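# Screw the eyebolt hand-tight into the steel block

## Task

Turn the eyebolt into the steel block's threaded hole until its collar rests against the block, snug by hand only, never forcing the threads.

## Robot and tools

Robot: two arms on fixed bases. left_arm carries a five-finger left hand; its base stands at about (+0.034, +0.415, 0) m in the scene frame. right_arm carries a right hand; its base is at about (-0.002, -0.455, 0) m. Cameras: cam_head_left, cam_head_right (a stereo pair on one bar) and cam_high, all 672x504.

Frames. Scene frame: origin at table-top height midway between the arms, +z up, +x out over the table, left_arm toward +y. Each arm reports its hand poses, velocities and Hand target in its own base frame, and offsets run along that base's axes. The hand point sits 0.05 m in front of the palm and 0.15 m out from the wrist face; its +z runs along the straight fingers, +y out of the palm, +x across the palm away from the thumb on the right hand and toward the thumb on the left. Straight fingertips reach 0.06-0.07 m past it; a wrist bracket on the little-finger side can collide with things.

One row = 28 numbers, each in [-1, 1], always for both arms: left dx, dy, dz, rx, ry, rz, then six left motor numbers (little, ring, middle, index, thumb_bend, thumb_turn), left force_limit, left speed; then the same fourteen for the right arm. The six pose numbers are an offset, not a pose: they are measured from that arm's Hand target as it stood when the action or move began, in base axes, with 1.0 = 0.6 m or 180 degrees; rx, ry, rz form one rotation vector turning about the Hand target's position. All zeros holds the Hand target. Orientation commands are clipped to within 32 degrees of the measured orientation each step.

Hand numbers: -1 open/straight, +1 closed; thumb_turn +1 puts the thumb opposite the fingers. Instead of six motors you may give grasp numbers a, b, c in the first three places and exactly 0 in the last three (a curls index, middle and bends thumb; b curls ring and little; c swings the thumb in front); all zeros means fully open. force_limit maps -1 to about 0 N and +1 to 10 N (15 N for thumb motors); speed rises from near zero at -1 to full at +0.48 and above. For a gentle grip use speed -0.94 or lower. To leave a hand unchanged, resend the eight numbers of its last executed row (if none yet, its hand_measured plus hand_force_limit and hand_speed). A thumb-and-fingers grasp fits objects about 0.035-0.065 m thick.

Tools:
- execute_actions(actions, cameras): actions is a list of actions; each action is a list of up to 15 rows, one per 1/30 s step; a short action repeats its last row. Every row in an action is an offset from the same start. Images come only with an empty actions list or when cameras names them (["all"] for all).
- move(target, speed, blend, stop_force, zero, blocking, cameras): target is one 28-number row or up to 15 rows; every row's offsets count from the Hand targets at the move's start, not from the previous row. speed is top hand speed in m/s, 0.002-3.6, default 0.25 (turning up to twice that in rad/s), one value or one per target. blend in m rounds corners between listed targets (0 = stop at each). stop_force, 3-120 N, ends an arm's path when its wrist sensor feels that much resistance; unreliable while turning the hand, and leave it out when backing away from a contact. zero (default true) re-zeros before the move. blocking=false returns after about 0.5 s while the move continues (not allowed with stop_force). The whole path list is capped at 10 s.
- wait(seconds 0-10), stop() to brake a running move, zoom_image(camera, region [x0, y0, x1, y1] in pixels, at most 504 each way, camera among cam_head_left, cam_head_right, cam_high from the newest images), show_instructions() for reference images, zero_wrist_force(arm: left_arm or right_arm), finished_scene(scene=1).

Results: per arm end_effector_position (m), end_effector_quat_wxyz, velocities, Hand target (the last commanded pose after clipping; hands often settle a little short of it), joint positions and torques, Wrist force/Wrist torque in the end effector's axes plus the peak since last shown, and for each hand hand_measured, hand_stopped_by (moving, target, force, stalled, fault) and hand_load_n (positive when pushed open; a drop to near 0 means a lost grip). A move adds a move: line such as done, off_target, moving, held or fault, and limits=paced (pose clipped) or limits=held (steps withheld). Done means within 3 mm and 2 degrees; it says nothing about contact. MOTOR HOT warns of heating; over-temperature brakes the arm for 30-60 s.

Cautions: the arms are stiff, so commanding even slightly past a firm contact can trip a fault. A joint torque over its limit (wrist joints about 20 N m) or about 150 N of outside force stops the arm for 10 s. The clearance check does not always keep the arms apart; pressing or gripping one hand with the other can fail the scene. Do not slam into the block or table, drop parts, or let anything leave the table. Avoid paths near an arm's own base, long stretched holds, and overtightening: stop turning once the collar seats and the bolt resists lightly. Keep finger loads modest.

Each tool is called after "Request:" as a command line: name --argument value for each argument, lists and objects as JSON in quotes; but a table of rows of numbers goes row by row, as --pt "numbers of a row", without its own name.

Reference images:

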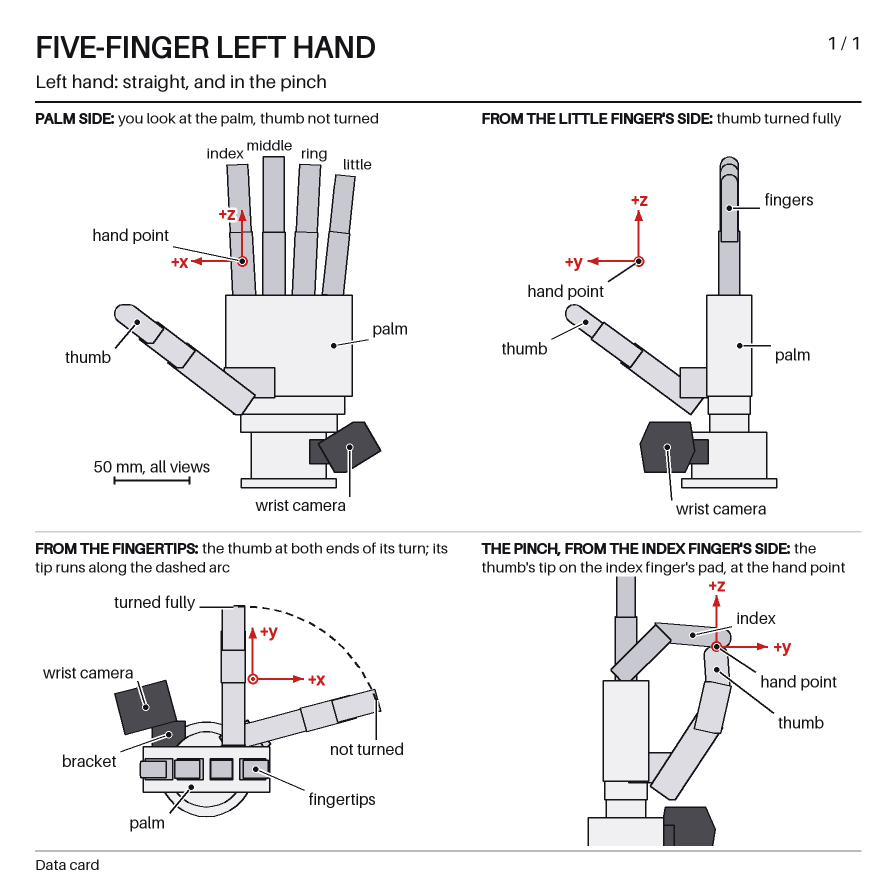

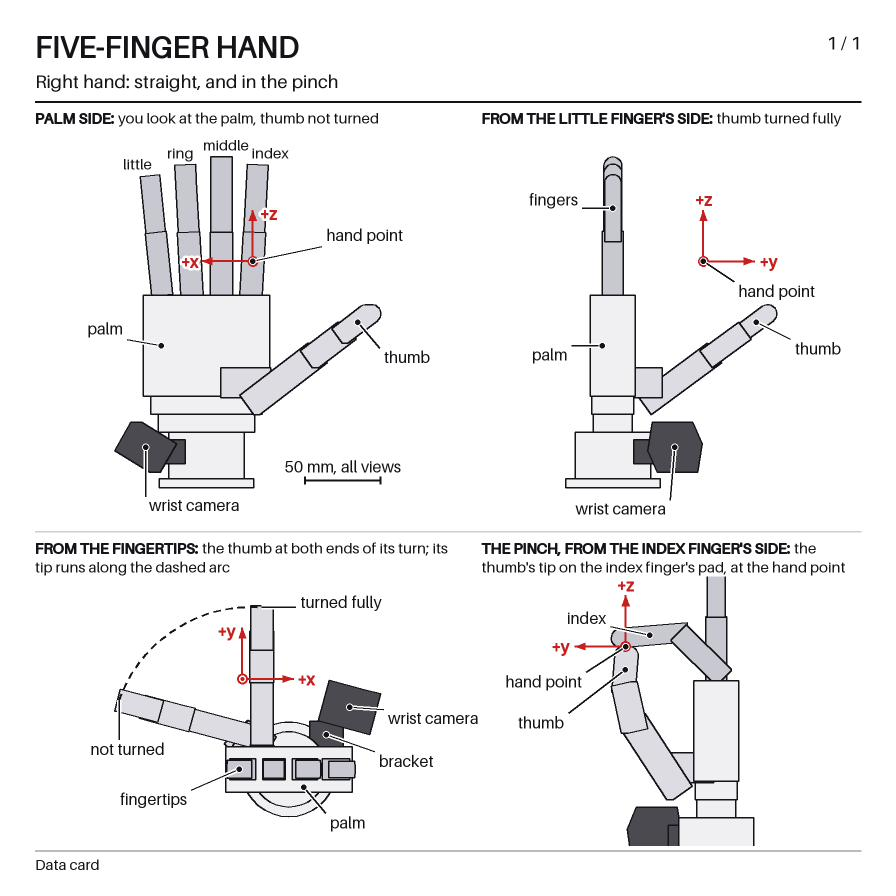

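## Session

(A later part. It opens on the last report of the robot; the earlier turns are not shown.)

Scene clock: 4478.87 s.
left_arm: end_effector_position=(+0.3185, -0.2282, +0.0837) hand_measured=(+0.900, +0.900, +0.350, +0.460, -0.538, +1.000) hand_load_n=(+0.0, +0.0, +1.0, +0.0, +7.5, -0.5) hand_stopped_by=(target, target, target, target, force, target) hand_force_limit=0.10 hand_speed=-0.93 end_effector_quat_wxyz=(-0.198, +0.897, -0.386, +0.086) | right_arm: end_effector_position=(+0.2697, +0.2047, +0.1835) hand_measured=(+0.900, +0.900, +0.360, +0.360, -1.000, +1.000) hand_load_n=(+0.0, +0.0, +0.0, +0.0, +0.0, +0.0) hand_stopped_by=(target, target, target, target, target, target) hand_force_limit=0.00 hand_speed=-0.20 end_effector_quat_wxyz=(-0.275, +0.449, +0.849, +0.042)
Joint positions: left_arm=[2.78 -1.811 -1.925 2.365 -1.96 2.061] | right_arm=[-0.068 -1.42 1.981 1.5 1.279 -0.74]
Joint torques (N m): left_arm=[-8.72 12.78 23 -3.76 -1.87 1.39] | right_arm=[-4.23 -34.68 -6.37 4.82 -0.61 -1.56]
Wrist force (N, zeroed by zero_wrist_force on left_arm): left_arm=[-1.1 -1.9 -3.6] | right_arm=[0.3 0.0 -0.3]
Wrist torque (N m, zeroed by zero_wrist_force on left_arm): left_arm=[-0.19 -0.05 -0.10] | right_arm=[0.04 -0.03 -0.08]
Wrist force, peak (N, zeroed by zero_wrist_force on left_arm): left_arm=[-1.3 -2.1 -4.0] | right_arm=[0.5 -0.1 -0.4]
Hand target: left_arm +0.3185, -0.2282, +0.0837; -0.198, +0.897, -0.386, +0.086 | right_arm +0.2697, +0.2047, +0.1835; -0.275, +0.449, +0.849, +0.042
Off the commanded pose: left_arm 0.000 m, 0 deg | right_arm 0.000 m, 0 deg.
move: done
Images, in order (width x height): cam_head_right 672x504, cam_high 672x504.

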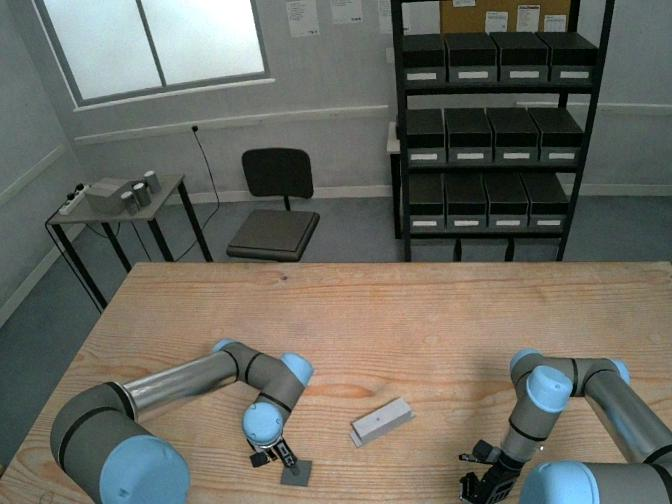

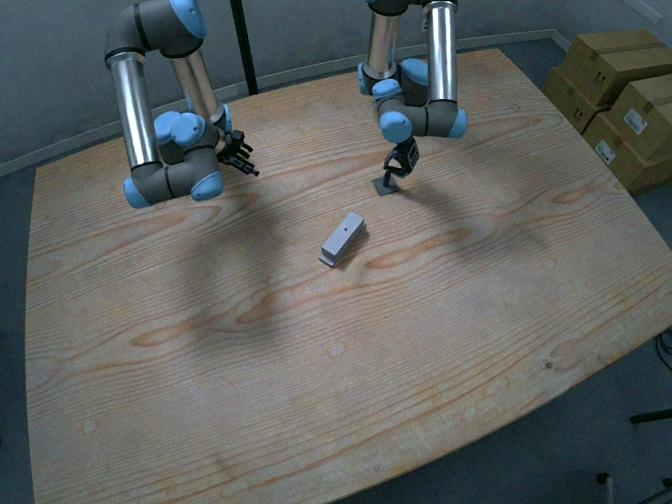

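Request:
move --target '[0,0,0.005,0,0,0,0.9,0.9,0.35,0.46,0.15,1,0.1,-0.93,0,0,0,0,0,0,0.9,0.9,0.36,0.36,-1,1,0,-0.2]' --speed 0.01

Request:
move --target '[0,0,0.08,0,0,0,0.9,0.9,0.35,0.46,0.15,1,0.1,-0.93,0,0,0,0,0,0,0.9,0.9,0.36,0.36,-1,1,0,-0.2]' --speed 0.04 --cameras '["cam_high","cam_head_right"]'

Request:
zoom_image --camera "cam_head_right" --region '[264, 424, 306, 466]'

Request:
zoom_image --camera "cam_high" --region '[370, 146, 412, 188]'

Scene clock: 4493.83 s.
left_arm: end_effector_position=(+0.3185, -0.2282, +0.0868) hand_measured=(+0.900, +0.900, +0.350, +0.460, -0.538, +1.000) hand_load_n=(+0.0, +0.0, +2.5, +0.0, +6.5, +0.0) hand_stopped_by=(target, target, target, target, force, target) hand_force_limit=0.10 hand_speed=-0.93 end_effector_quat_wxyz=(-0.198, +0.897, -0.386, +0.086) | right_arm: end_effector_position=(+0.2697, +0.2047, +0.1835) hand_measured=(+0.900, +0.900, +0.360, +0.360, -1.000, +1.000) hand_load_n=(+0.0, +0.0, +0.0, +0.0, +0.0, +0.5) hand_stopped_by=(target, target, target, target, target, target) hand_force_limit=0.00 hand_speed=-0.20 end_effector_quat_wxyz=(-0.275, +0.449, +0.849, +0.042)
Joint positions: left_arm=[2.78 -1.807 -1.921 2.357 -1.96 2.061] | right_arm=[-0.068 -1.42 1.981 1.5 1.279 -0.74]
Joint torques (N m): left_arm=[-7.26 28.45 22.06 -3.38 -1.81 1.39] | right_arm=[-3.92 -34.2 -5.97 4.91 -0.64 -1.55]
Wrist force (N, zeroed by zero_wrist_force on left_arm): left_arm=[0.3 -1.0 0.8] | right_arm=[0.3 0.1 -0.3]
Wrist torque (N m, zeroed by zero_wrist_force on left_arm): left_arm=[-0.07 0.00 -0.14] | right_arm=[0.06 -0.04 -0.08]
Wrist force, peak (N, zeroed by zero_wrist_force on left_arm): left_arm=[-1.3 -2.2 -3.9] | right_arm=[0.7 0.0 -0.2]
Hand target: left_arm +0.3185, -0.2282, +0.0867; -0.198, +0.897, -0.386, +0.086 | right_arm +0.2697, +0.2047, +0.1835; -0.275, +0.449, +0.849, +0.042
Off the commanded pose: left_arm 0.000 m, 0 deg | right_arm 0.000 m, 0 deg.
move: done

Scene clock: 4495.37 s.
left_arm: end_effector_position=(+0.3185, -0.2282, +0.1348) hand_measured=(+0.900, +0.900, +0.350, +0.460, -0.538, +1.000) hand_load_n=(+0.0, +0.0, +1.5, +0.0, +2.5, +0.5) hand_stopped_by=(target, target, target, target, force, target) hand_force_limit=0.10 hand_speed=-0.93 end_effector_quat_wxyz=(-0.198, +0.897, -0.386, +0.086) | right_arm: end_effector_position=(+0.2697, +0.2047, +0.1835) hand_measured=(+0.900, +0.900, +0.360, +0.360, -1.000, +1.000) hand_load_n=(+0.0, +0.0, +0.0, +0.0, +0.0, +0.0) hand_stopped_by=(target, target, target, target, target, target) hand_force_limit=0.00 hand_speed=-0.20 end_effector_quat_wxyz=(-0.275, +0.449, +0.849, +0.042)
Joint positions: left_arm=[2.78 -1.747 -1.854 2.231 -1.96 2.061] | right_arm=[-0.068 -1.42 1.981 1.5 1.279 -0.74]
Joint torques (N m): left_arm=[-5.45 13.11 5.41 0.87 -0.54 0.59] | right_arm=[-3.43 -35.67 -5.83 4.89 -0.74 -1.64]
Wrist force (N, zeroed by zero_wrist_force on left_arm): left_arm=[-0.1 -0.5 0.2] | right_arm=[0.5 0.0 -0.3]
Wrist torque (N m, zeroed by zero_wrist_force on left_arm): left_arm=[-0.08 0.00 -0.15] | right_arm=[0.05 -0.05 -0.07]
Wrist force, peak (N, zeroed by zero_wrist_force on left_arm): left_arm=[0.0 -0.6 1.3] | right_arm=[0.5 -0.2 -0.4]
Hand target: left_arm +0.3185, -0.2282, +0.1347; -0.198, +0.897, -0.386, +0.086 | right_arm +0.2697, +0.2047, +0.1835; -0.275, +0.449, +0.849, +0.042
Off the commanded pose: left_arm 0.000 m, 0 deg | right_arm 0.000 m, 0 deg.
move: done
Images, in order (width x height): cam_head_right 672x504, cam_high 672x504.

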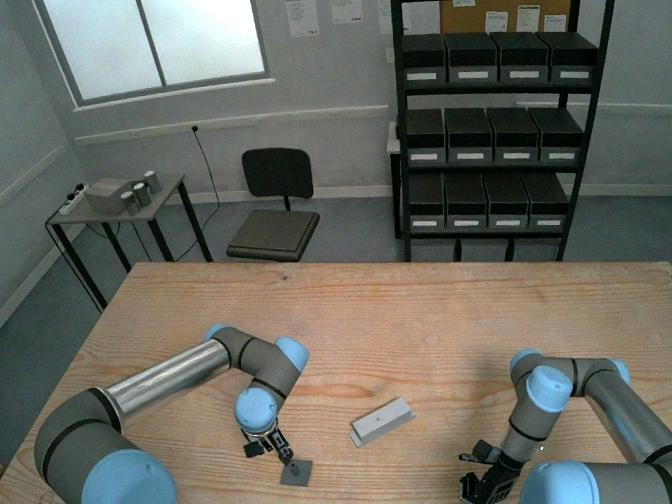

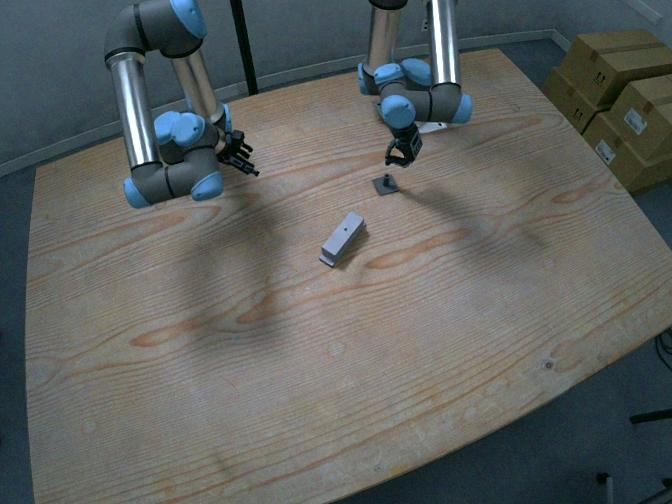

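Scaled by 12.000 from the camera's 672x504 image, which has a finer 960x720 frame.

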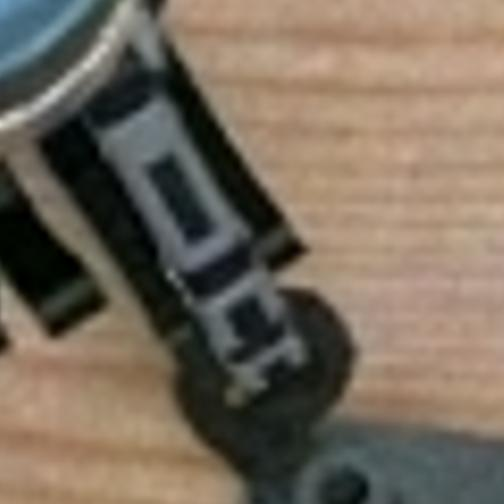

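Scaled by 12.000 from the camera's 672x504 image, which has a finer 960x720 frame.

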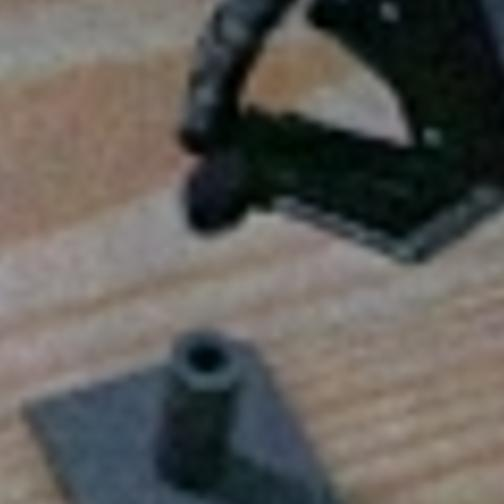

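Request:
wait --seconds 0.1 --cameras '["cam_high","cam_head_right","cam_head_left"]'

Request:
zoom_image --camera "cam_head_left" --region '[280, 430, 330, 480]'

Request:
zoom_image --camera "cam_high" --region '[376, 144, 402, 170]'

Request:
zoom_image --camera "cam_head_right" --region '[270, 440, 300, 470]'

Scene clock: 4599.50 s.
left_arm: end_effector_position=(+0.3185, -0.2282, +0.1347) hand_measured=(+0.900, +0.900, +0.350, +0.460, -0.538, +1.000) hand_load_n=(+0.0, +0.0, +2.0, +0.0, +2.5, +0.5) hand_stopped_by=(target, target, target, target, force, target) hand_force_limit=0.10 hand_speed=-0.93 end_effector_quat_wxyz=(-0.198, +0.897, -0.386, +0.086) | right_arm: end_effector_position=(+0.2697, +0.2047, +0.1835) hand_measured=(+0.900, +0.900, +0.360, +0.360, -1.000, +1.000) hand_load_n=(+0.0, +0.0, +0.0, +0.0, -0.5, +0.0) hand_stopped_by=(target, target, target, target, target, target) hand_force_limit=0.00 hand_speed=-0.20 end_effector_quat_wxyz=(-0.275, +0.449, +0.849, +0.042)
Joint positions: left_arm=[2.78 -1.747 -1.854 2.231 -1.96 2.061] | right_arm=[-0.068 -1.42 1.981 1.5 1.279 -0.74]
Joint torques (N m): left_arm=[-5.94 12.17 6.83 0.95 -0.56 -1.11] | right_arm=[-3.7 -34.14 -6.43 4.85 -0.82 -1.5]
Wrist force (N, zeroed by zero_wrist_force on left_arm): left_arm=[-0.2 -0.4 0.4] | right_arm=[0.3 0.1 -0.2]
Wrist torque (N m, zeroed by zero_wrist_force on left_arm): left_arm=[-0.08 0.03 -0.17] | right_arm=[0.05 -0.03 -0.07]
Wrist force, peak (N, zeroed by zero_wrist_force on left_arm): left_arm=[-0.5 -0.6 0.3] | right_arm=[0.6 -0.1 -0.3]
Hand target: left_arm +0.3185, -0.2282, +0.1347; -0.198, +0.897, -0.386, +0.086 | right_arm +0.2697, +0.2047, +0.1835; -0.275, +0.449, +0.849, +0.042
Off the commanded pose: left_arm 0.000 m, 0 deg | right_arm 0.000 m, 0 deg.
wait: 0.10 s; at rest from the start

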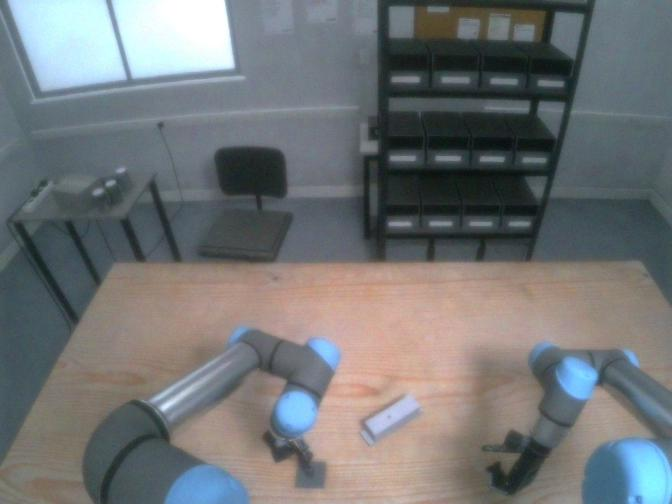

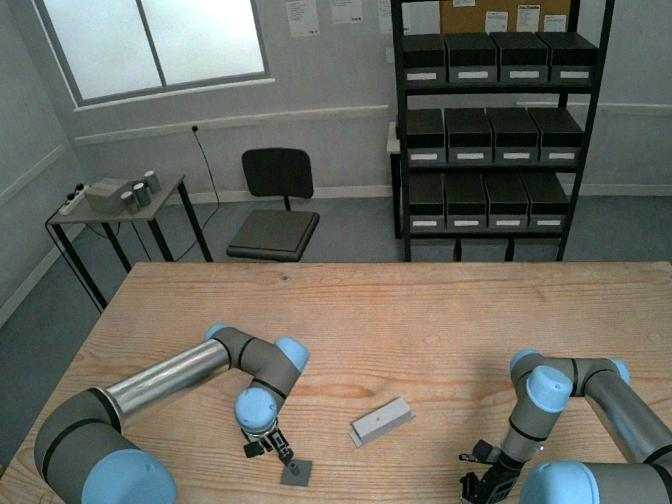

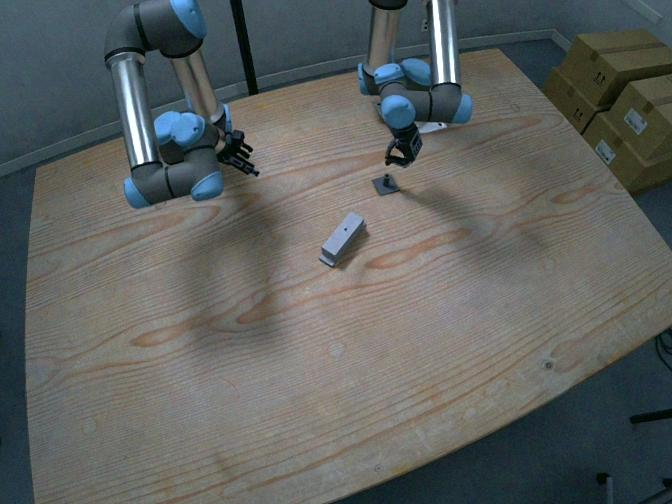

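Scaled by 10.080 from the camera's 672x504 image, which has a finer 960x720 frame.

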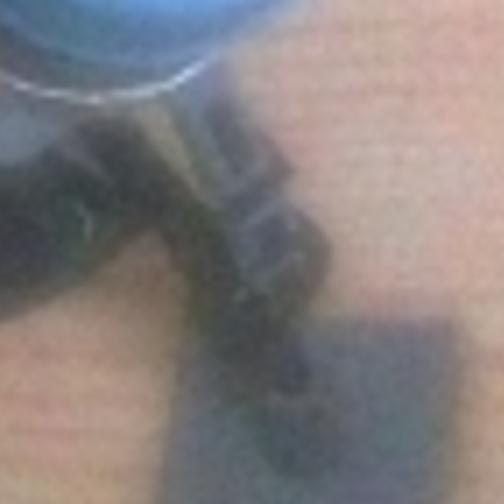

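Scaled by 19.385 from the camera's 672x504 image, which has a finer 960x720 frame.

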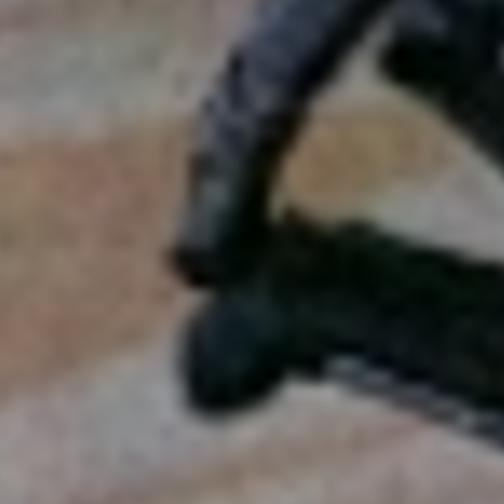

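Scaled by 16.800 from the camera's 672x504 image, which has a finer 960x720 frame.

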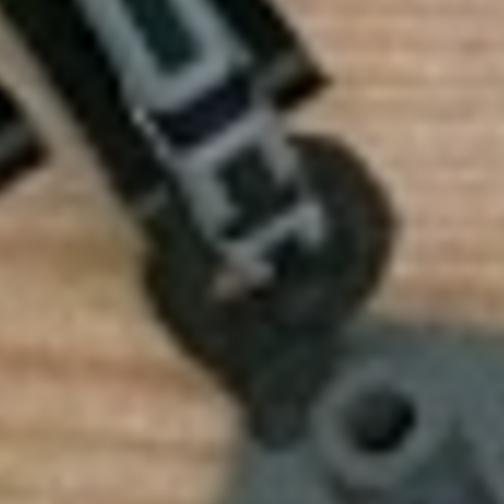

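Request:
move --target '[0,0,0,0,0,0,0.9,0.9,0.35,0.46,0.2,1,-0.4,-0.95,0,0,0,0,0,0,0.9,0.9,0.36,0.36,-1,1,0,-0.2]' --cameras '["cam_high","cam_head_right"]'

Request:
zoom_image --camera "cam_high" --region '[376, 144, 402, 170]'

Request:
zoom_image --camera "cam_head_right" --region '[270, 440, 300, 470]'

Scene clock: 4697.23 s.
left_arm: end_effector_position=(+0.3185, -0.2282, +0.1347) hand_measured=(+0.900, +0.900, +0.350, +0.460, -0.530, +1.000) hand_load_n=(+0.0, +0.0, +3.5, +0.0, +4.5, +1.0) hand_stopped_by=(target, target, target, target, force, target) hand_force_limit=-0.40 hand_speed=-0.95 end_effector_quat_wxyz=(-0.198, +0.897, -0.386, +0.086) | right_arm: end_effector_position=(+0.2697, +0.2047, +0.1835) hand_measured=(+0.900, +0.900, +0.360, +0.360, -1.000, +1.000) hand_load_n=(+0.0, +0.5, +0.0, +0.0, +0.0, +0.0) hand_stopped_by=(target, target, target, target, target, target) hand_force_limit=0.00 hand_speed=-0.20 end_effector_quat_wxyz=(-0.275, +0.449, +0.849, +0.042)
Joint positions: left_arm=[2.78 -1.747 -1.854 2.231 -1.96 2.061] | right_arm=[-0.068 -1.42 1.981 1.5 1.279 -0.74]
Joint torques (N m): left_arm=[-6.28 13.77 6.64 0.84 -0.37 -1.19] | right_arm=[-3.89 -34.47 -5.64 4.7 -0.81 -1.45]
Wrist force (N, zeroed by zero_wrist_force on left_arm): left_arm=[-0.2 -0.3 0.3] | right_arm=[0.5 0.1 -0.4]
Wrist torque (N m, zeroed by zero_wrist_force on left_arm): left_arm=[-0.07 0.02 -0.16] | right_arm=[0.06 -0.05 -0.07]
Wrist force, peak (N, zeroed by zero_wrist_force on left_arm): left_arm=[-0.4 -0.5 0.4] | right_arm=[0.7 0.2 -0.1]
Hand target: left_arm +0.3185, -0.2282, +0.1347; -0.198, +0.897, -0.386, +0.086 | right_arm +0.2697, +0.2047, +0.1835; -0.275, +0.449, +0.849, +0.042
Off the commanded pose: left_arm 0.000 m, 0 deg | right_arm 0.000 m, 0 deg.
move: done
Images, in order (width x height): cam_head_right 672x504, cam_high 672x504.

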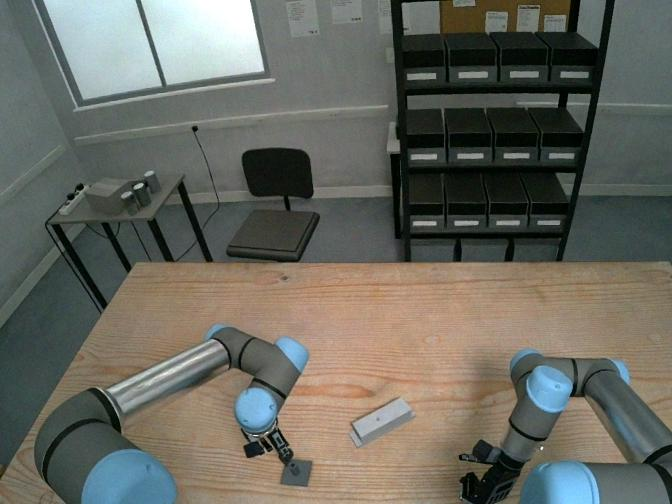

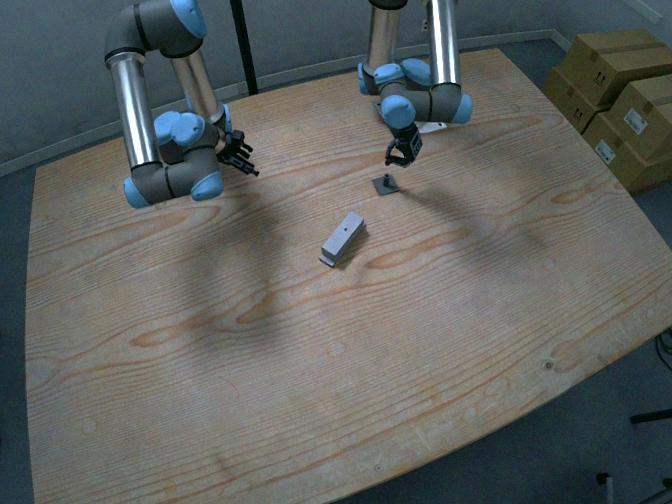

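Scaled by 19.385 from the camera's 672x504 image, which has a finer 960x720 frame.

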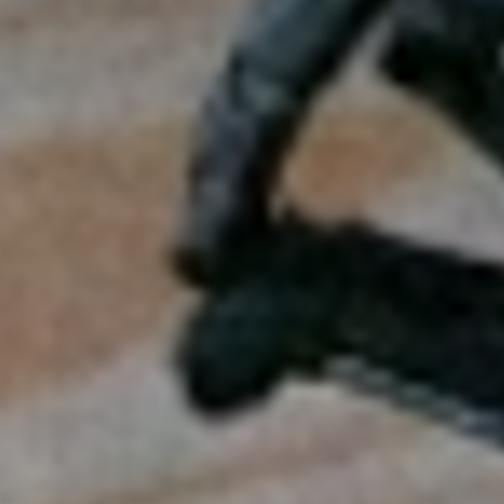

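Scaled by 16.800 from the camera's 672x504 image, which has a finer 960x720 frame.

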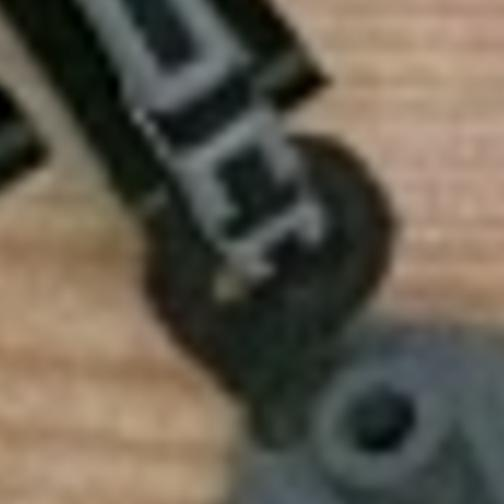

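Request:
move --target '[-0.0015,0.0015,0.0035,-0.0725,-0.0688,0,0.9,0.9,0.35,0.46,0.2,1,-0.4,-0.95,0,0,0,0,0,0,0.9,0.9,0.36,0.36,-1,1,0,-0.2]' --speed 0.1 --cameras '["cam_high","cam_head_right"]'

Request:
zoom_image --camera "cam_high" --region '[376, 144, 406, 174]'

Request:
zoom_image --camera "cam_head_right" --region '[270, 440, 300, 470]'

Scene clock: 4752.10 s.
left_arm: end_effector_position=(+0.3175, -0.2272, +0.1368) hand_measured=(+0.900, +0.900, +0.350, +0.460, -0.530, +1.000) hand_load_n=(+0.5, +0.0, +3.5, +0.5, +5.0, +1.0) hand_stopped_by=(target, target, target, target, force, target) hand_force_limit=-0.40 hand_speed=-0.95 end_effector_quat_wxyz=(-0.136, +0.899, -0.350, +0.225) | right_arm: end_effector_position=(+0.2697, +0.2047, +0.1835) hand_measured=(+0.900, +0.900, +0.360, +0.360, -1.000, +1.000) hand_load_n=(+0.0, +0.0, +0.0, +0.0, +0.0, +0.0) hand_stopped_by=(target, target, target, target, target, target) hand_force_limit=0.00 hand_speed=-0.20 end_effector_quat_wxyz=(-0.275, +0.449, +0.849, +0.042)
Joint positions: left_arm=[2.915 -1.519 -2.077 2.522 -1.769 2.136] | right_arm=[-0.068 -1.42 1.981 1.5 1.279 -0.74]
Joint torques (N m): left_arm=[-5.7 11.37 28.93 -3.06 -0.86 -1.12] | right_arm=[-4.23 -34.79 -5.15 4.77 -0.81 -1.67]
Wrist force (N, zeroed by zero_wrist_force on left_arm): left_arm=[-0.8 -0.4 -0.4] | right_arm=[0.3 0.0 -0.2]
Wrist torque (N m, zeroed by zero_wrist_force on left_arm): left_arm=[-0.01 0.00 -0.23] | right_arm=[0.03 -0.03 -0.08]
Wrist force, peak (N, zeroed by zero_wrist_force on left_arm): left_arm=[-1.0 -0.4 -0.6] | right_arm=[0.6 0.1 -0.5]
Hand target: left_arm +0.3176, -0.2273, +0.1368; -0.136, +0.899, -0.350, +0.225 | right_arm +0.2697, +0.2047, +0.1835; -0.275, +0.449, +0.849, +0.042
Off the commanded pose: left_arm 0.000 m, 0 deg | right_arm 0.000 m, 0 deg.
move: done
Images, in order (width x height): cam_head_right 672x504, cam_high 672x504.

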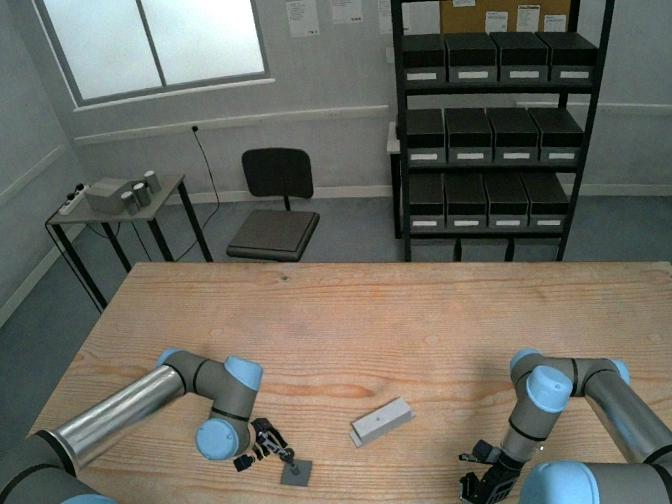

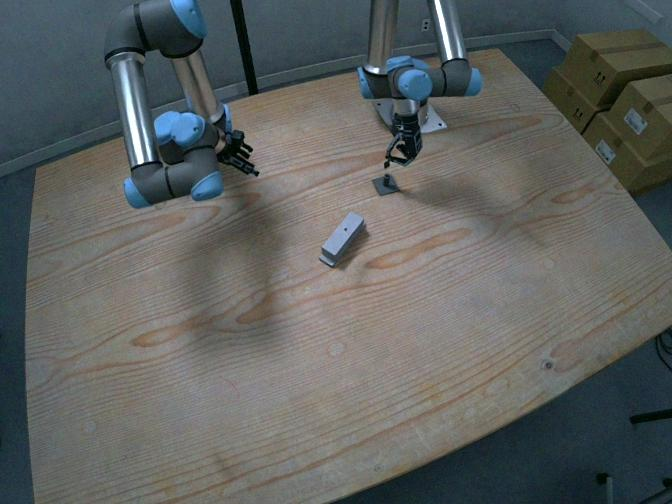

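Scaled by 16.800 from the camera's 672x504 image, which has a finer 960x720 frame.

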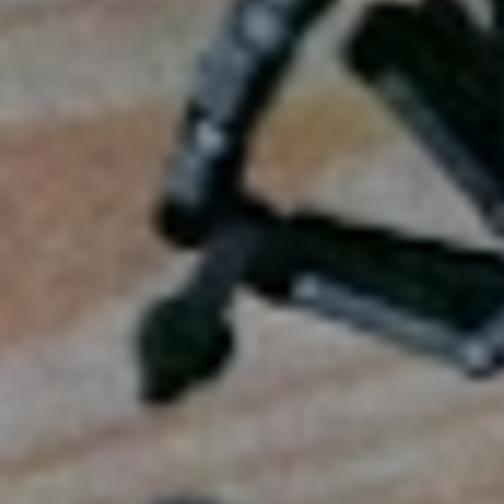

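Scaled by 16.800 from the camera's 672x504 image, which has a finer 960x720 frame.

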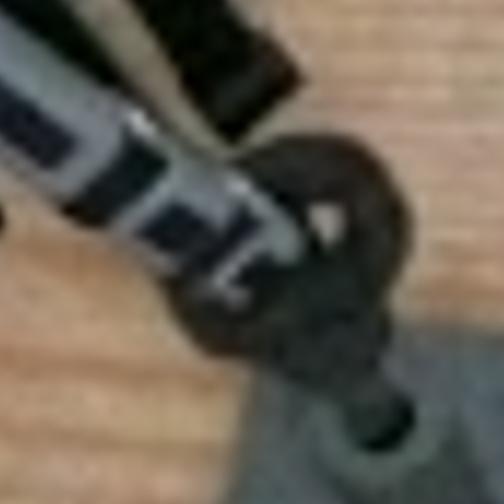

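Request:
move --target '[-0.0008,-0.0025,0.02,0.0934,-0.034,0,0.9,0.9,0.35,0.46,0.2,1,-0.4,-0.95,0,0,0,0,0,0,0.9,0.9,0.36,0.36,-1,1,0,-0.2]' --speed 0.1 --cameras '["cam_high","cam_head_right"]'

Request:
zoom_image --camera "cam_high" --region '[376, 144, 406, 174]'

Request:
zoom_image --camera "cam_head_right" --region '[270, 440, 300, 470]'

Scene clock: 4784.97 s.
left_arm: end_effector_position=(+0.3171, -0.2288, +0.1488) hand_measured=(+0.900, +0.900, +0.350, +0.460, -0.530, +1.000) hand_load_n=(+0.0, +0.0, +3.5, +0.0, +4.5, +1.0) hand_stopped_by=(target, target, target, target, force, target) hand_force_limit=-0.40 hand_speed=-0.95 end_effector_quat_wxyz=(-0.284, +0.857, -0.371, +0.219) | right_arm: end_effector_position=(+0.2697, +0.2047, +0.1835) hand_measured=(+0.900, +0.900, +0.360, +0.360, -1.000, +1.000) hand_load_n=(+0.0, +0.0, +0.0, +0.0, +0.0, +0.0) hand_stopped_by=(target, target, target, target, target, target) hand_force_limit=0.00 hand_speed=-0.20 end_effector_quat_wxyz=(-0.275, +0.449, +0.849, +0.042)
Joint positions: left_arm=[2.638 -1.619 -1.986 2.481 -2.173 2.026] | right_arm=[-0.068 -1.42 1.981 1.5 1.279 -0.74]
Joint torques (N m): left_arm=[1.43 27.63 6.51 1.35 -2.11 1.3] | right_arm=[-4.05 -34.26 -6.31 4.84 -0.75 -1.58]
Wrist force (N, zeroed by zero_wrist_force on left_arm): left_arm=[-0.5 -0.3 -0.6] | right_arm=[0.5 0.0 -0.2]
Wrist torque (N m, zeroed by zero_wrist_force on left_arm): left_arm=[-0.06 -0.03 -0.02] | right_arm=[0.04 -0.06 -0.06]
Wrist force, peak (N, zeroed by zero_wrist_force on left_arm): left_arm=[-1.5 -3.2 0.4] | right_arm=[0.7 0.1 -0.2]
Hand target: left_arm +0.3171, -0.2288, +0.1488; -0.284, +0.857, -0.371, +0.219 | right_arm +0.2697, +0.2047, +0.1835; -0.275, +0.449, +0.849, +0.042
Off the commanded pose: left_arm 0.000 m, 0 deg | right_arm 0.000 m, 0 deg.
move: done
Images, in order (width x height): cam_head_right 672x504, cam_high 672x504.

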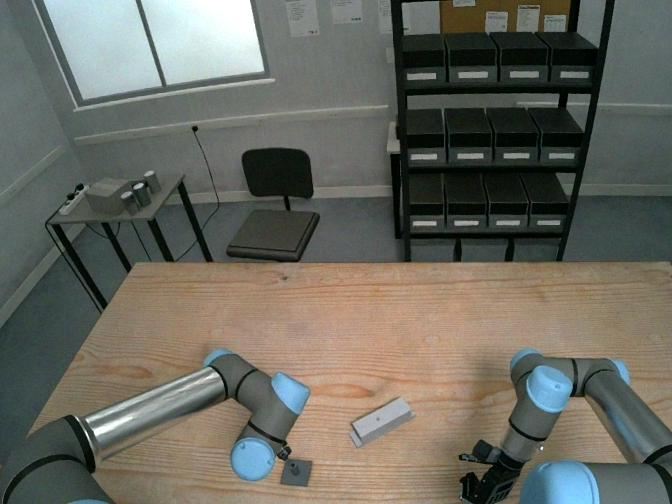

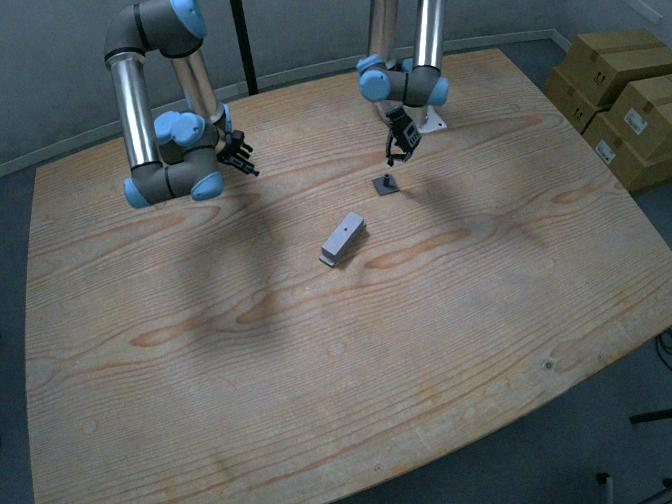

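Scaled by 16.800 from the camera's 672x504 image, which has a finer 960x720 frame.

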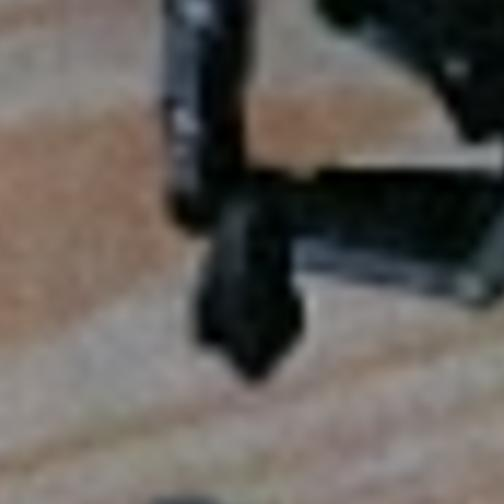

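Scaled by 16.800 from the camera's 672x504 image, which has a finer 960x720 frame.

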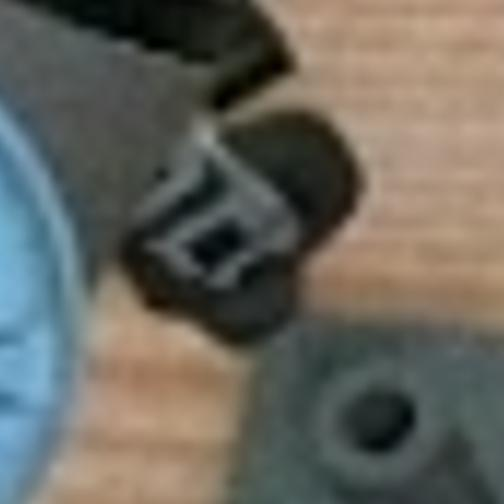

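Request:
move --target '[0,0.004,-0.004,-0.0628,0.0016,0,0.9,0.9,0.35,0.46,0.2,1,-0.4,-0.95,0,0,0,0,0,0,0.9,0.9,0.36,0.36,-1,1,0,-0.2]' --speed 0.1 --cameras '["cam_high","cam_head_right"]'

Request:
zoom_image --camera "cam_high" --region '[376, 144, 406, 174]'

Request:
zoom_image --camera "cam_head_right" --region '[270, 440, 300, 470]'

Scene clock: 4807.60 s.
left_arm: end_effector_position=(+0.3171, -0.2263, +0.1464) hand_measured=(+0.900, +0.900, +0.350, +0.460, -0.530, +1.000) hand_load_n=(+0.0, +0.0, +3.5, +0.0, +5.0, +1.0) hand_stopped_by=(target, target, target, target, force, target) hand_force_limit=-0.40 hand_speed=-0.95 end_effector_quat_wxyz=(-0.197, +0.881, -0.348, +0.252) | right_arm: end_effector_position=(+0.2697, +0.2047, +0.1835) hand_measured=(+0.900, +0.900, +0.360, +0.360, -1.000, +1.000) hand_load_n=(+0.0, +0.0, +0.0, +0.0, +0.0, +0.0) hand_stopped_by=(target, target, target, target, target, target) hand_force_limit=0.00 hand_speed=-0.20 end_effector_quat_wxyz=(-0.275, +0.449, +0.849, +0.042)
Joint positions: left_arm=[2.8 -1.504 -2.077 2.563 -1.936 2.087] | right_arm=[-0.068 -1.42 1.981 1.5 1.279 -0.74]
Joint torques (N m): left_arm=[0.31 8.5 33.29 -3.82 0.84 -1.09] | right_arm=[-3.15 -34.33 -5.91 4.84 -0.74 -1.62]
Wrist force (N, zeroed by zero_wrist_force on left_arm): left_arm=[-0.6 -0.2 -0.3] | right_arm=[0.5 0.1 -0.3]
Wrist torque (N m, zeroed by zero_wrist_force on left_arm): left_arm=[-0.04 -0.06 -0.16] | right_arm=[0.07 -0.05 -0.07]
Wrist force, peak (N, zeroed by zero_wrist_force on left_arm): left_arm=[-0.3 2.0 -1.7] | right_arm=[0.7 0.1 -0.3]
Hand target: left_arm +0.3171, -0.2264, +0.1464; -0.197, +0.881, -0.348, +0.252 | right_arm +0.2697, +0.2047, +0.1835; -0.275, +0.449, +0.849, +0.042
Off the commanded pose: left_arm 0.000 m, 0 deg | right_arm 0.000 m, 0 deg.
move: done
Images, in order (width x height): cam_head_right 672x504, cam_high 672x504.

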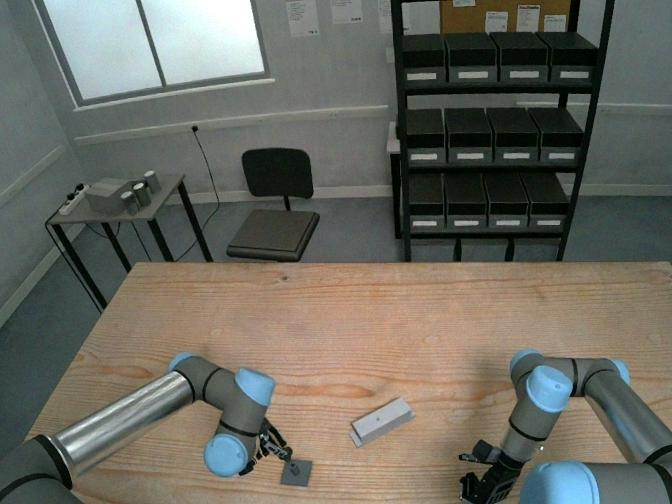

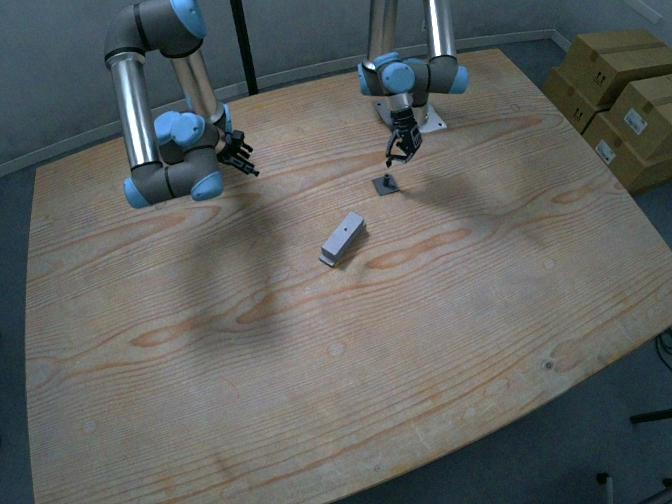

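Scaled by 16.800 from the camera's 672x504 image, which has a finer 960x720 frame.

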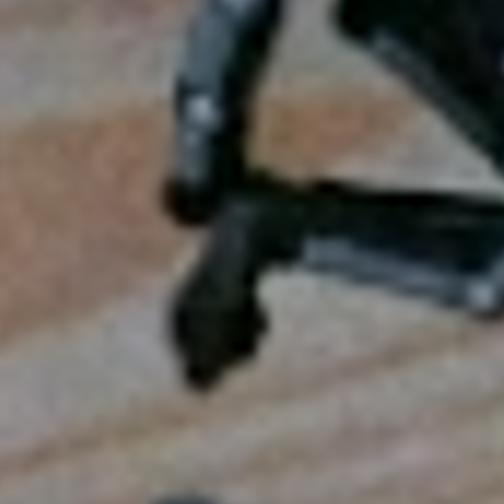

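Scaled by 16.800 from the camera's 672x504 image, which has a finer 960x720 frame.

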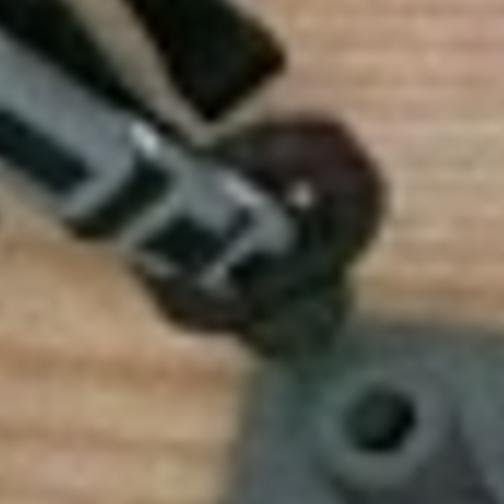

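Request:
move --target '[0.003,-0.0033,-0.047,0,-0.022,0,0.9,0.9,0.35,0.46,0.2,1,-0.4,-0.95,0,0,0,0,0,0,0.9,0.9,0.36,0.36,-1,1,0,-0.2]' --speed 0.05 --stop_force 3 --cameras '["cam_high","cam_head_right"]'

Request:
zoom_image --camera "cam_high" --region '[374, 156, 402, 184]'

Request:
zoom_image --camera "cam_head_right" --region '[276, 448, 304, 476]'

Scene clock: 4840.93 s.
left_arm: end_effector_position=(+0.3189, -0.2284, +0.1182) hand_measured=(+0.900, +0.900, +0.350, +0.460, -0.530, +1.000) hand_load_n=(+0.5, +0.0, +3.0, +0.0, +4.5, +1.0) hand_stopped_by=(target, target, target, target, force, target) hand_force_limit=-0.40 hand_speed=-0.95 end_effector_quat_wxyz=(-0.209, +0.872, -0.341, +0.283) | right_arm: end_effector_position=(+0.2697, +0.2047, +0.1835) hand_measured=(+0.900, +0.900, +0.360, +0.360, -1.000, +1.000) hand_load_n=(+0.0, +0.0, +0.0, +0.5, +0.0, +0.0) hand_stopped_by=(target, target, target, target, target, target) hand_force_limit=0.00 hand_speed=-0.20 end_effector_quat_wxyz=(-0.275, +0.449, +0.849, +0.042)
Joint positions: left_arm=[2.773 -1.518 -2.159 2.72 -1.971 2.077] | right_arm=[-0.068 -1.42 1.981 1.5 1.279 -0.74]
Joint torques (N m): left_arm=[8.82 22.62 30.05 1.62 0.9 1.24] | right_arm=[-2.5 -35.12 -5.62 4.73 -0.53 -1.49]
Wrist force (N, zeroed by zero_wrist_force on left_arm): left_arm=[-0.8 -0.5 -0.3] | right_arm=[0.4 0.1 -0.4]
Wrist torque (N m, zeroed by zero_wrist_force on left_arm): left_arm=[-0.09 -0.04 -0.17] | right_arm=[0.06 -0.04 -0.07]
Wrist force, peak (N, zeroed by zero_wrist_force on left_arm): left_arm=[-1.0 -0.3 -0.3] | right_arm=[0.6 0.0 -0.3]
Hand target: left_arm +0.3189, -0.2284, +0.1182; -0.209, +0.872, -0.341, +0.283 | right_arm +0.2697, +0.2047, +0.1835; -0.275, +0.449, +0.849, +0.042
Off the commanded pose: left_arm 0.000 m, 0 deg | right_arm 0.000 m, 0 deg.
move: done
Images, in order (width x height): cam_head_right 672x504, cam_high 672x504.

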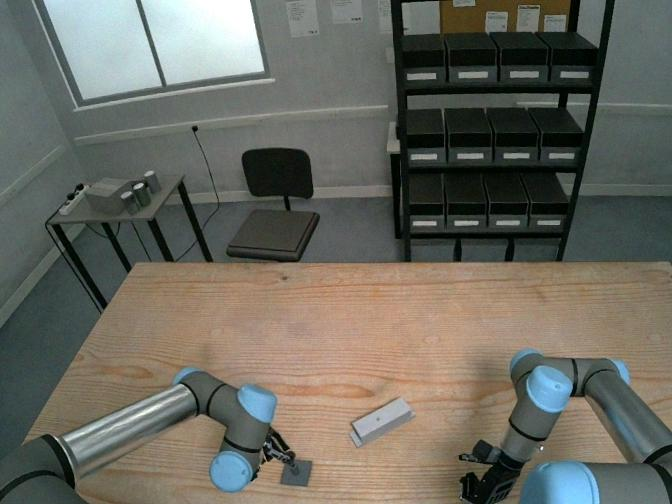

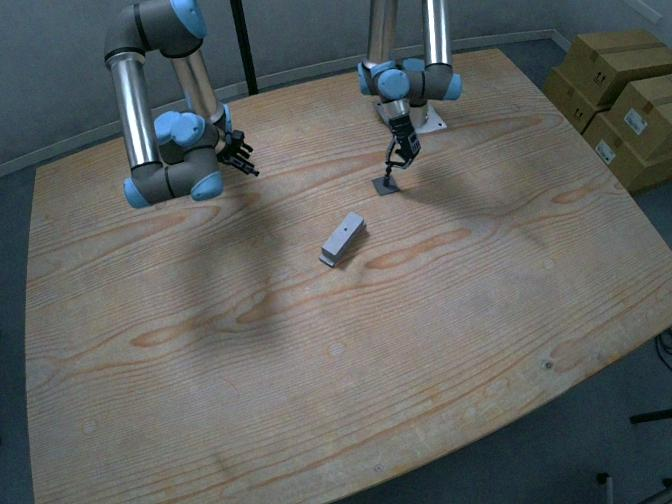

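Scaled by 18.000 from the camera's 672x504 image, which has a finer 960x720 frame.

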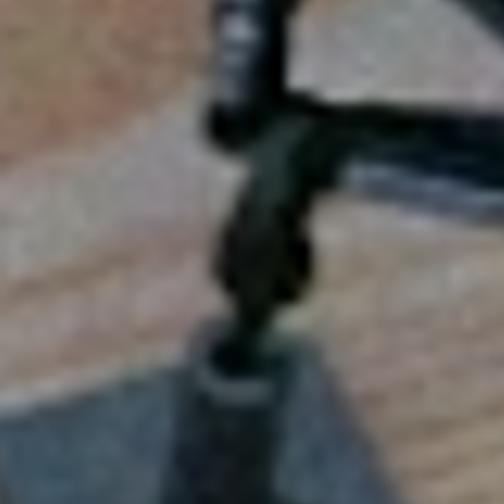

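Scaled by 18.000 from the camera's 672x504 image, which has a finer 960x720 frame.

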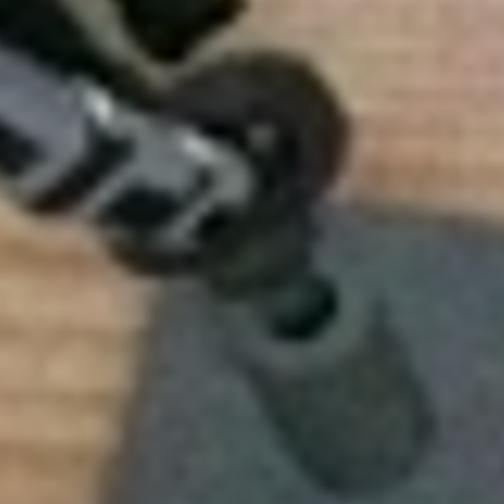

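Request:
move --pt "0.0007 -0.0047 0 0 0 0 0.9 0.9 0.35 0.46 0.2 1 -0.4 -0.95 0 0 0 0 0 0 0.9 0.9 0.36 0.36 -1 1 0 -0.2" --pt "0.0007 -0.0047 -0.02 0 0 0 0.9 0.9 0.35 0.46 0.2 1 -0.4 -0.95 0 0 0 0 0 0 0.9 0.9 0.36 0.36 -1 1 0 -0.2" --speed 0.01 --stop_force 3

Scene clock: 4867.63 s.
left_arm: end_effector_position=(+0.3193, -0.2312, +0.1062) hand_measured=(+0.900, +0.900, +0.350, +0.460, -0.530, +1.000) hand_load_n=(+0.0, +0.0, +3.0, +0.0, +4.5, +0.5) hand_stopped_by=(target, target, target, target, force, target) hand_force_limit=-0.40 hand_speed=-0.95 end_effector_quat_wxyz=(-0.209, +0.872, -0.341, +0.283) | right_arm: end_effector_position=(+0.2697, +0.2047, +0.1835) hand_measured=(+0.900, +0.900, +0.360, +0.360, -1.000, +1.000) hand_load_n=(+0.0, +0.0, +0.0, +0.0, +0.0, +0.5) hand_stopped_by=(target, target, target, target, target, target) hand_force_limit=0.00 hand_speed=-0.20 end_effector_quat_wxyz=(-0.275, +0.449, +0.849, +0.042)
Joint positions: left_arm=[2.762 -1.544 -2.171 2.755 -1.977 2.068] | right_arm=[-0.068 -1.42 1.981 1.5 1.279 -0.74]
Joint torques (N m): left_arm=[9.25 23.28 29.39 -3.79 0.96 1.24] | right_arm=[-2.86 -34.73 -6.04 4.75 -0.7 -1.57]
Wrist force (N, zeroed by zero_wrist_force on left_arm): left_arm=[-0.6 -0.4 -0.2] | right_arm=[0.5 0.1 0.0]
Wrist torque (N m, zeroed by zero_wrist_force on left_arm): left_arm=[-0.06 -0.07 -0.02] | right_arm=[0.05 -0.06 -0.06]
Wrist force, peak (N, zeroed by zero_wrist_force on left_arm): left_arm=[-1.2 -0.2 -0.3] | right_arm=[0.5 0.3 -0.4]
Hand target: left_arm +0.3193, -0.2312, +0.1062; -0.209, +0.872, -0.341, +0.283 | right_arm +0.2697, +0.2047, +0.1835; -0.275, +0.449, +0.849, +0.042
Off the commanded pose: left_arm 0.000 m, 0 deg | right_arm 0.000 m, 0 deg.
move: done


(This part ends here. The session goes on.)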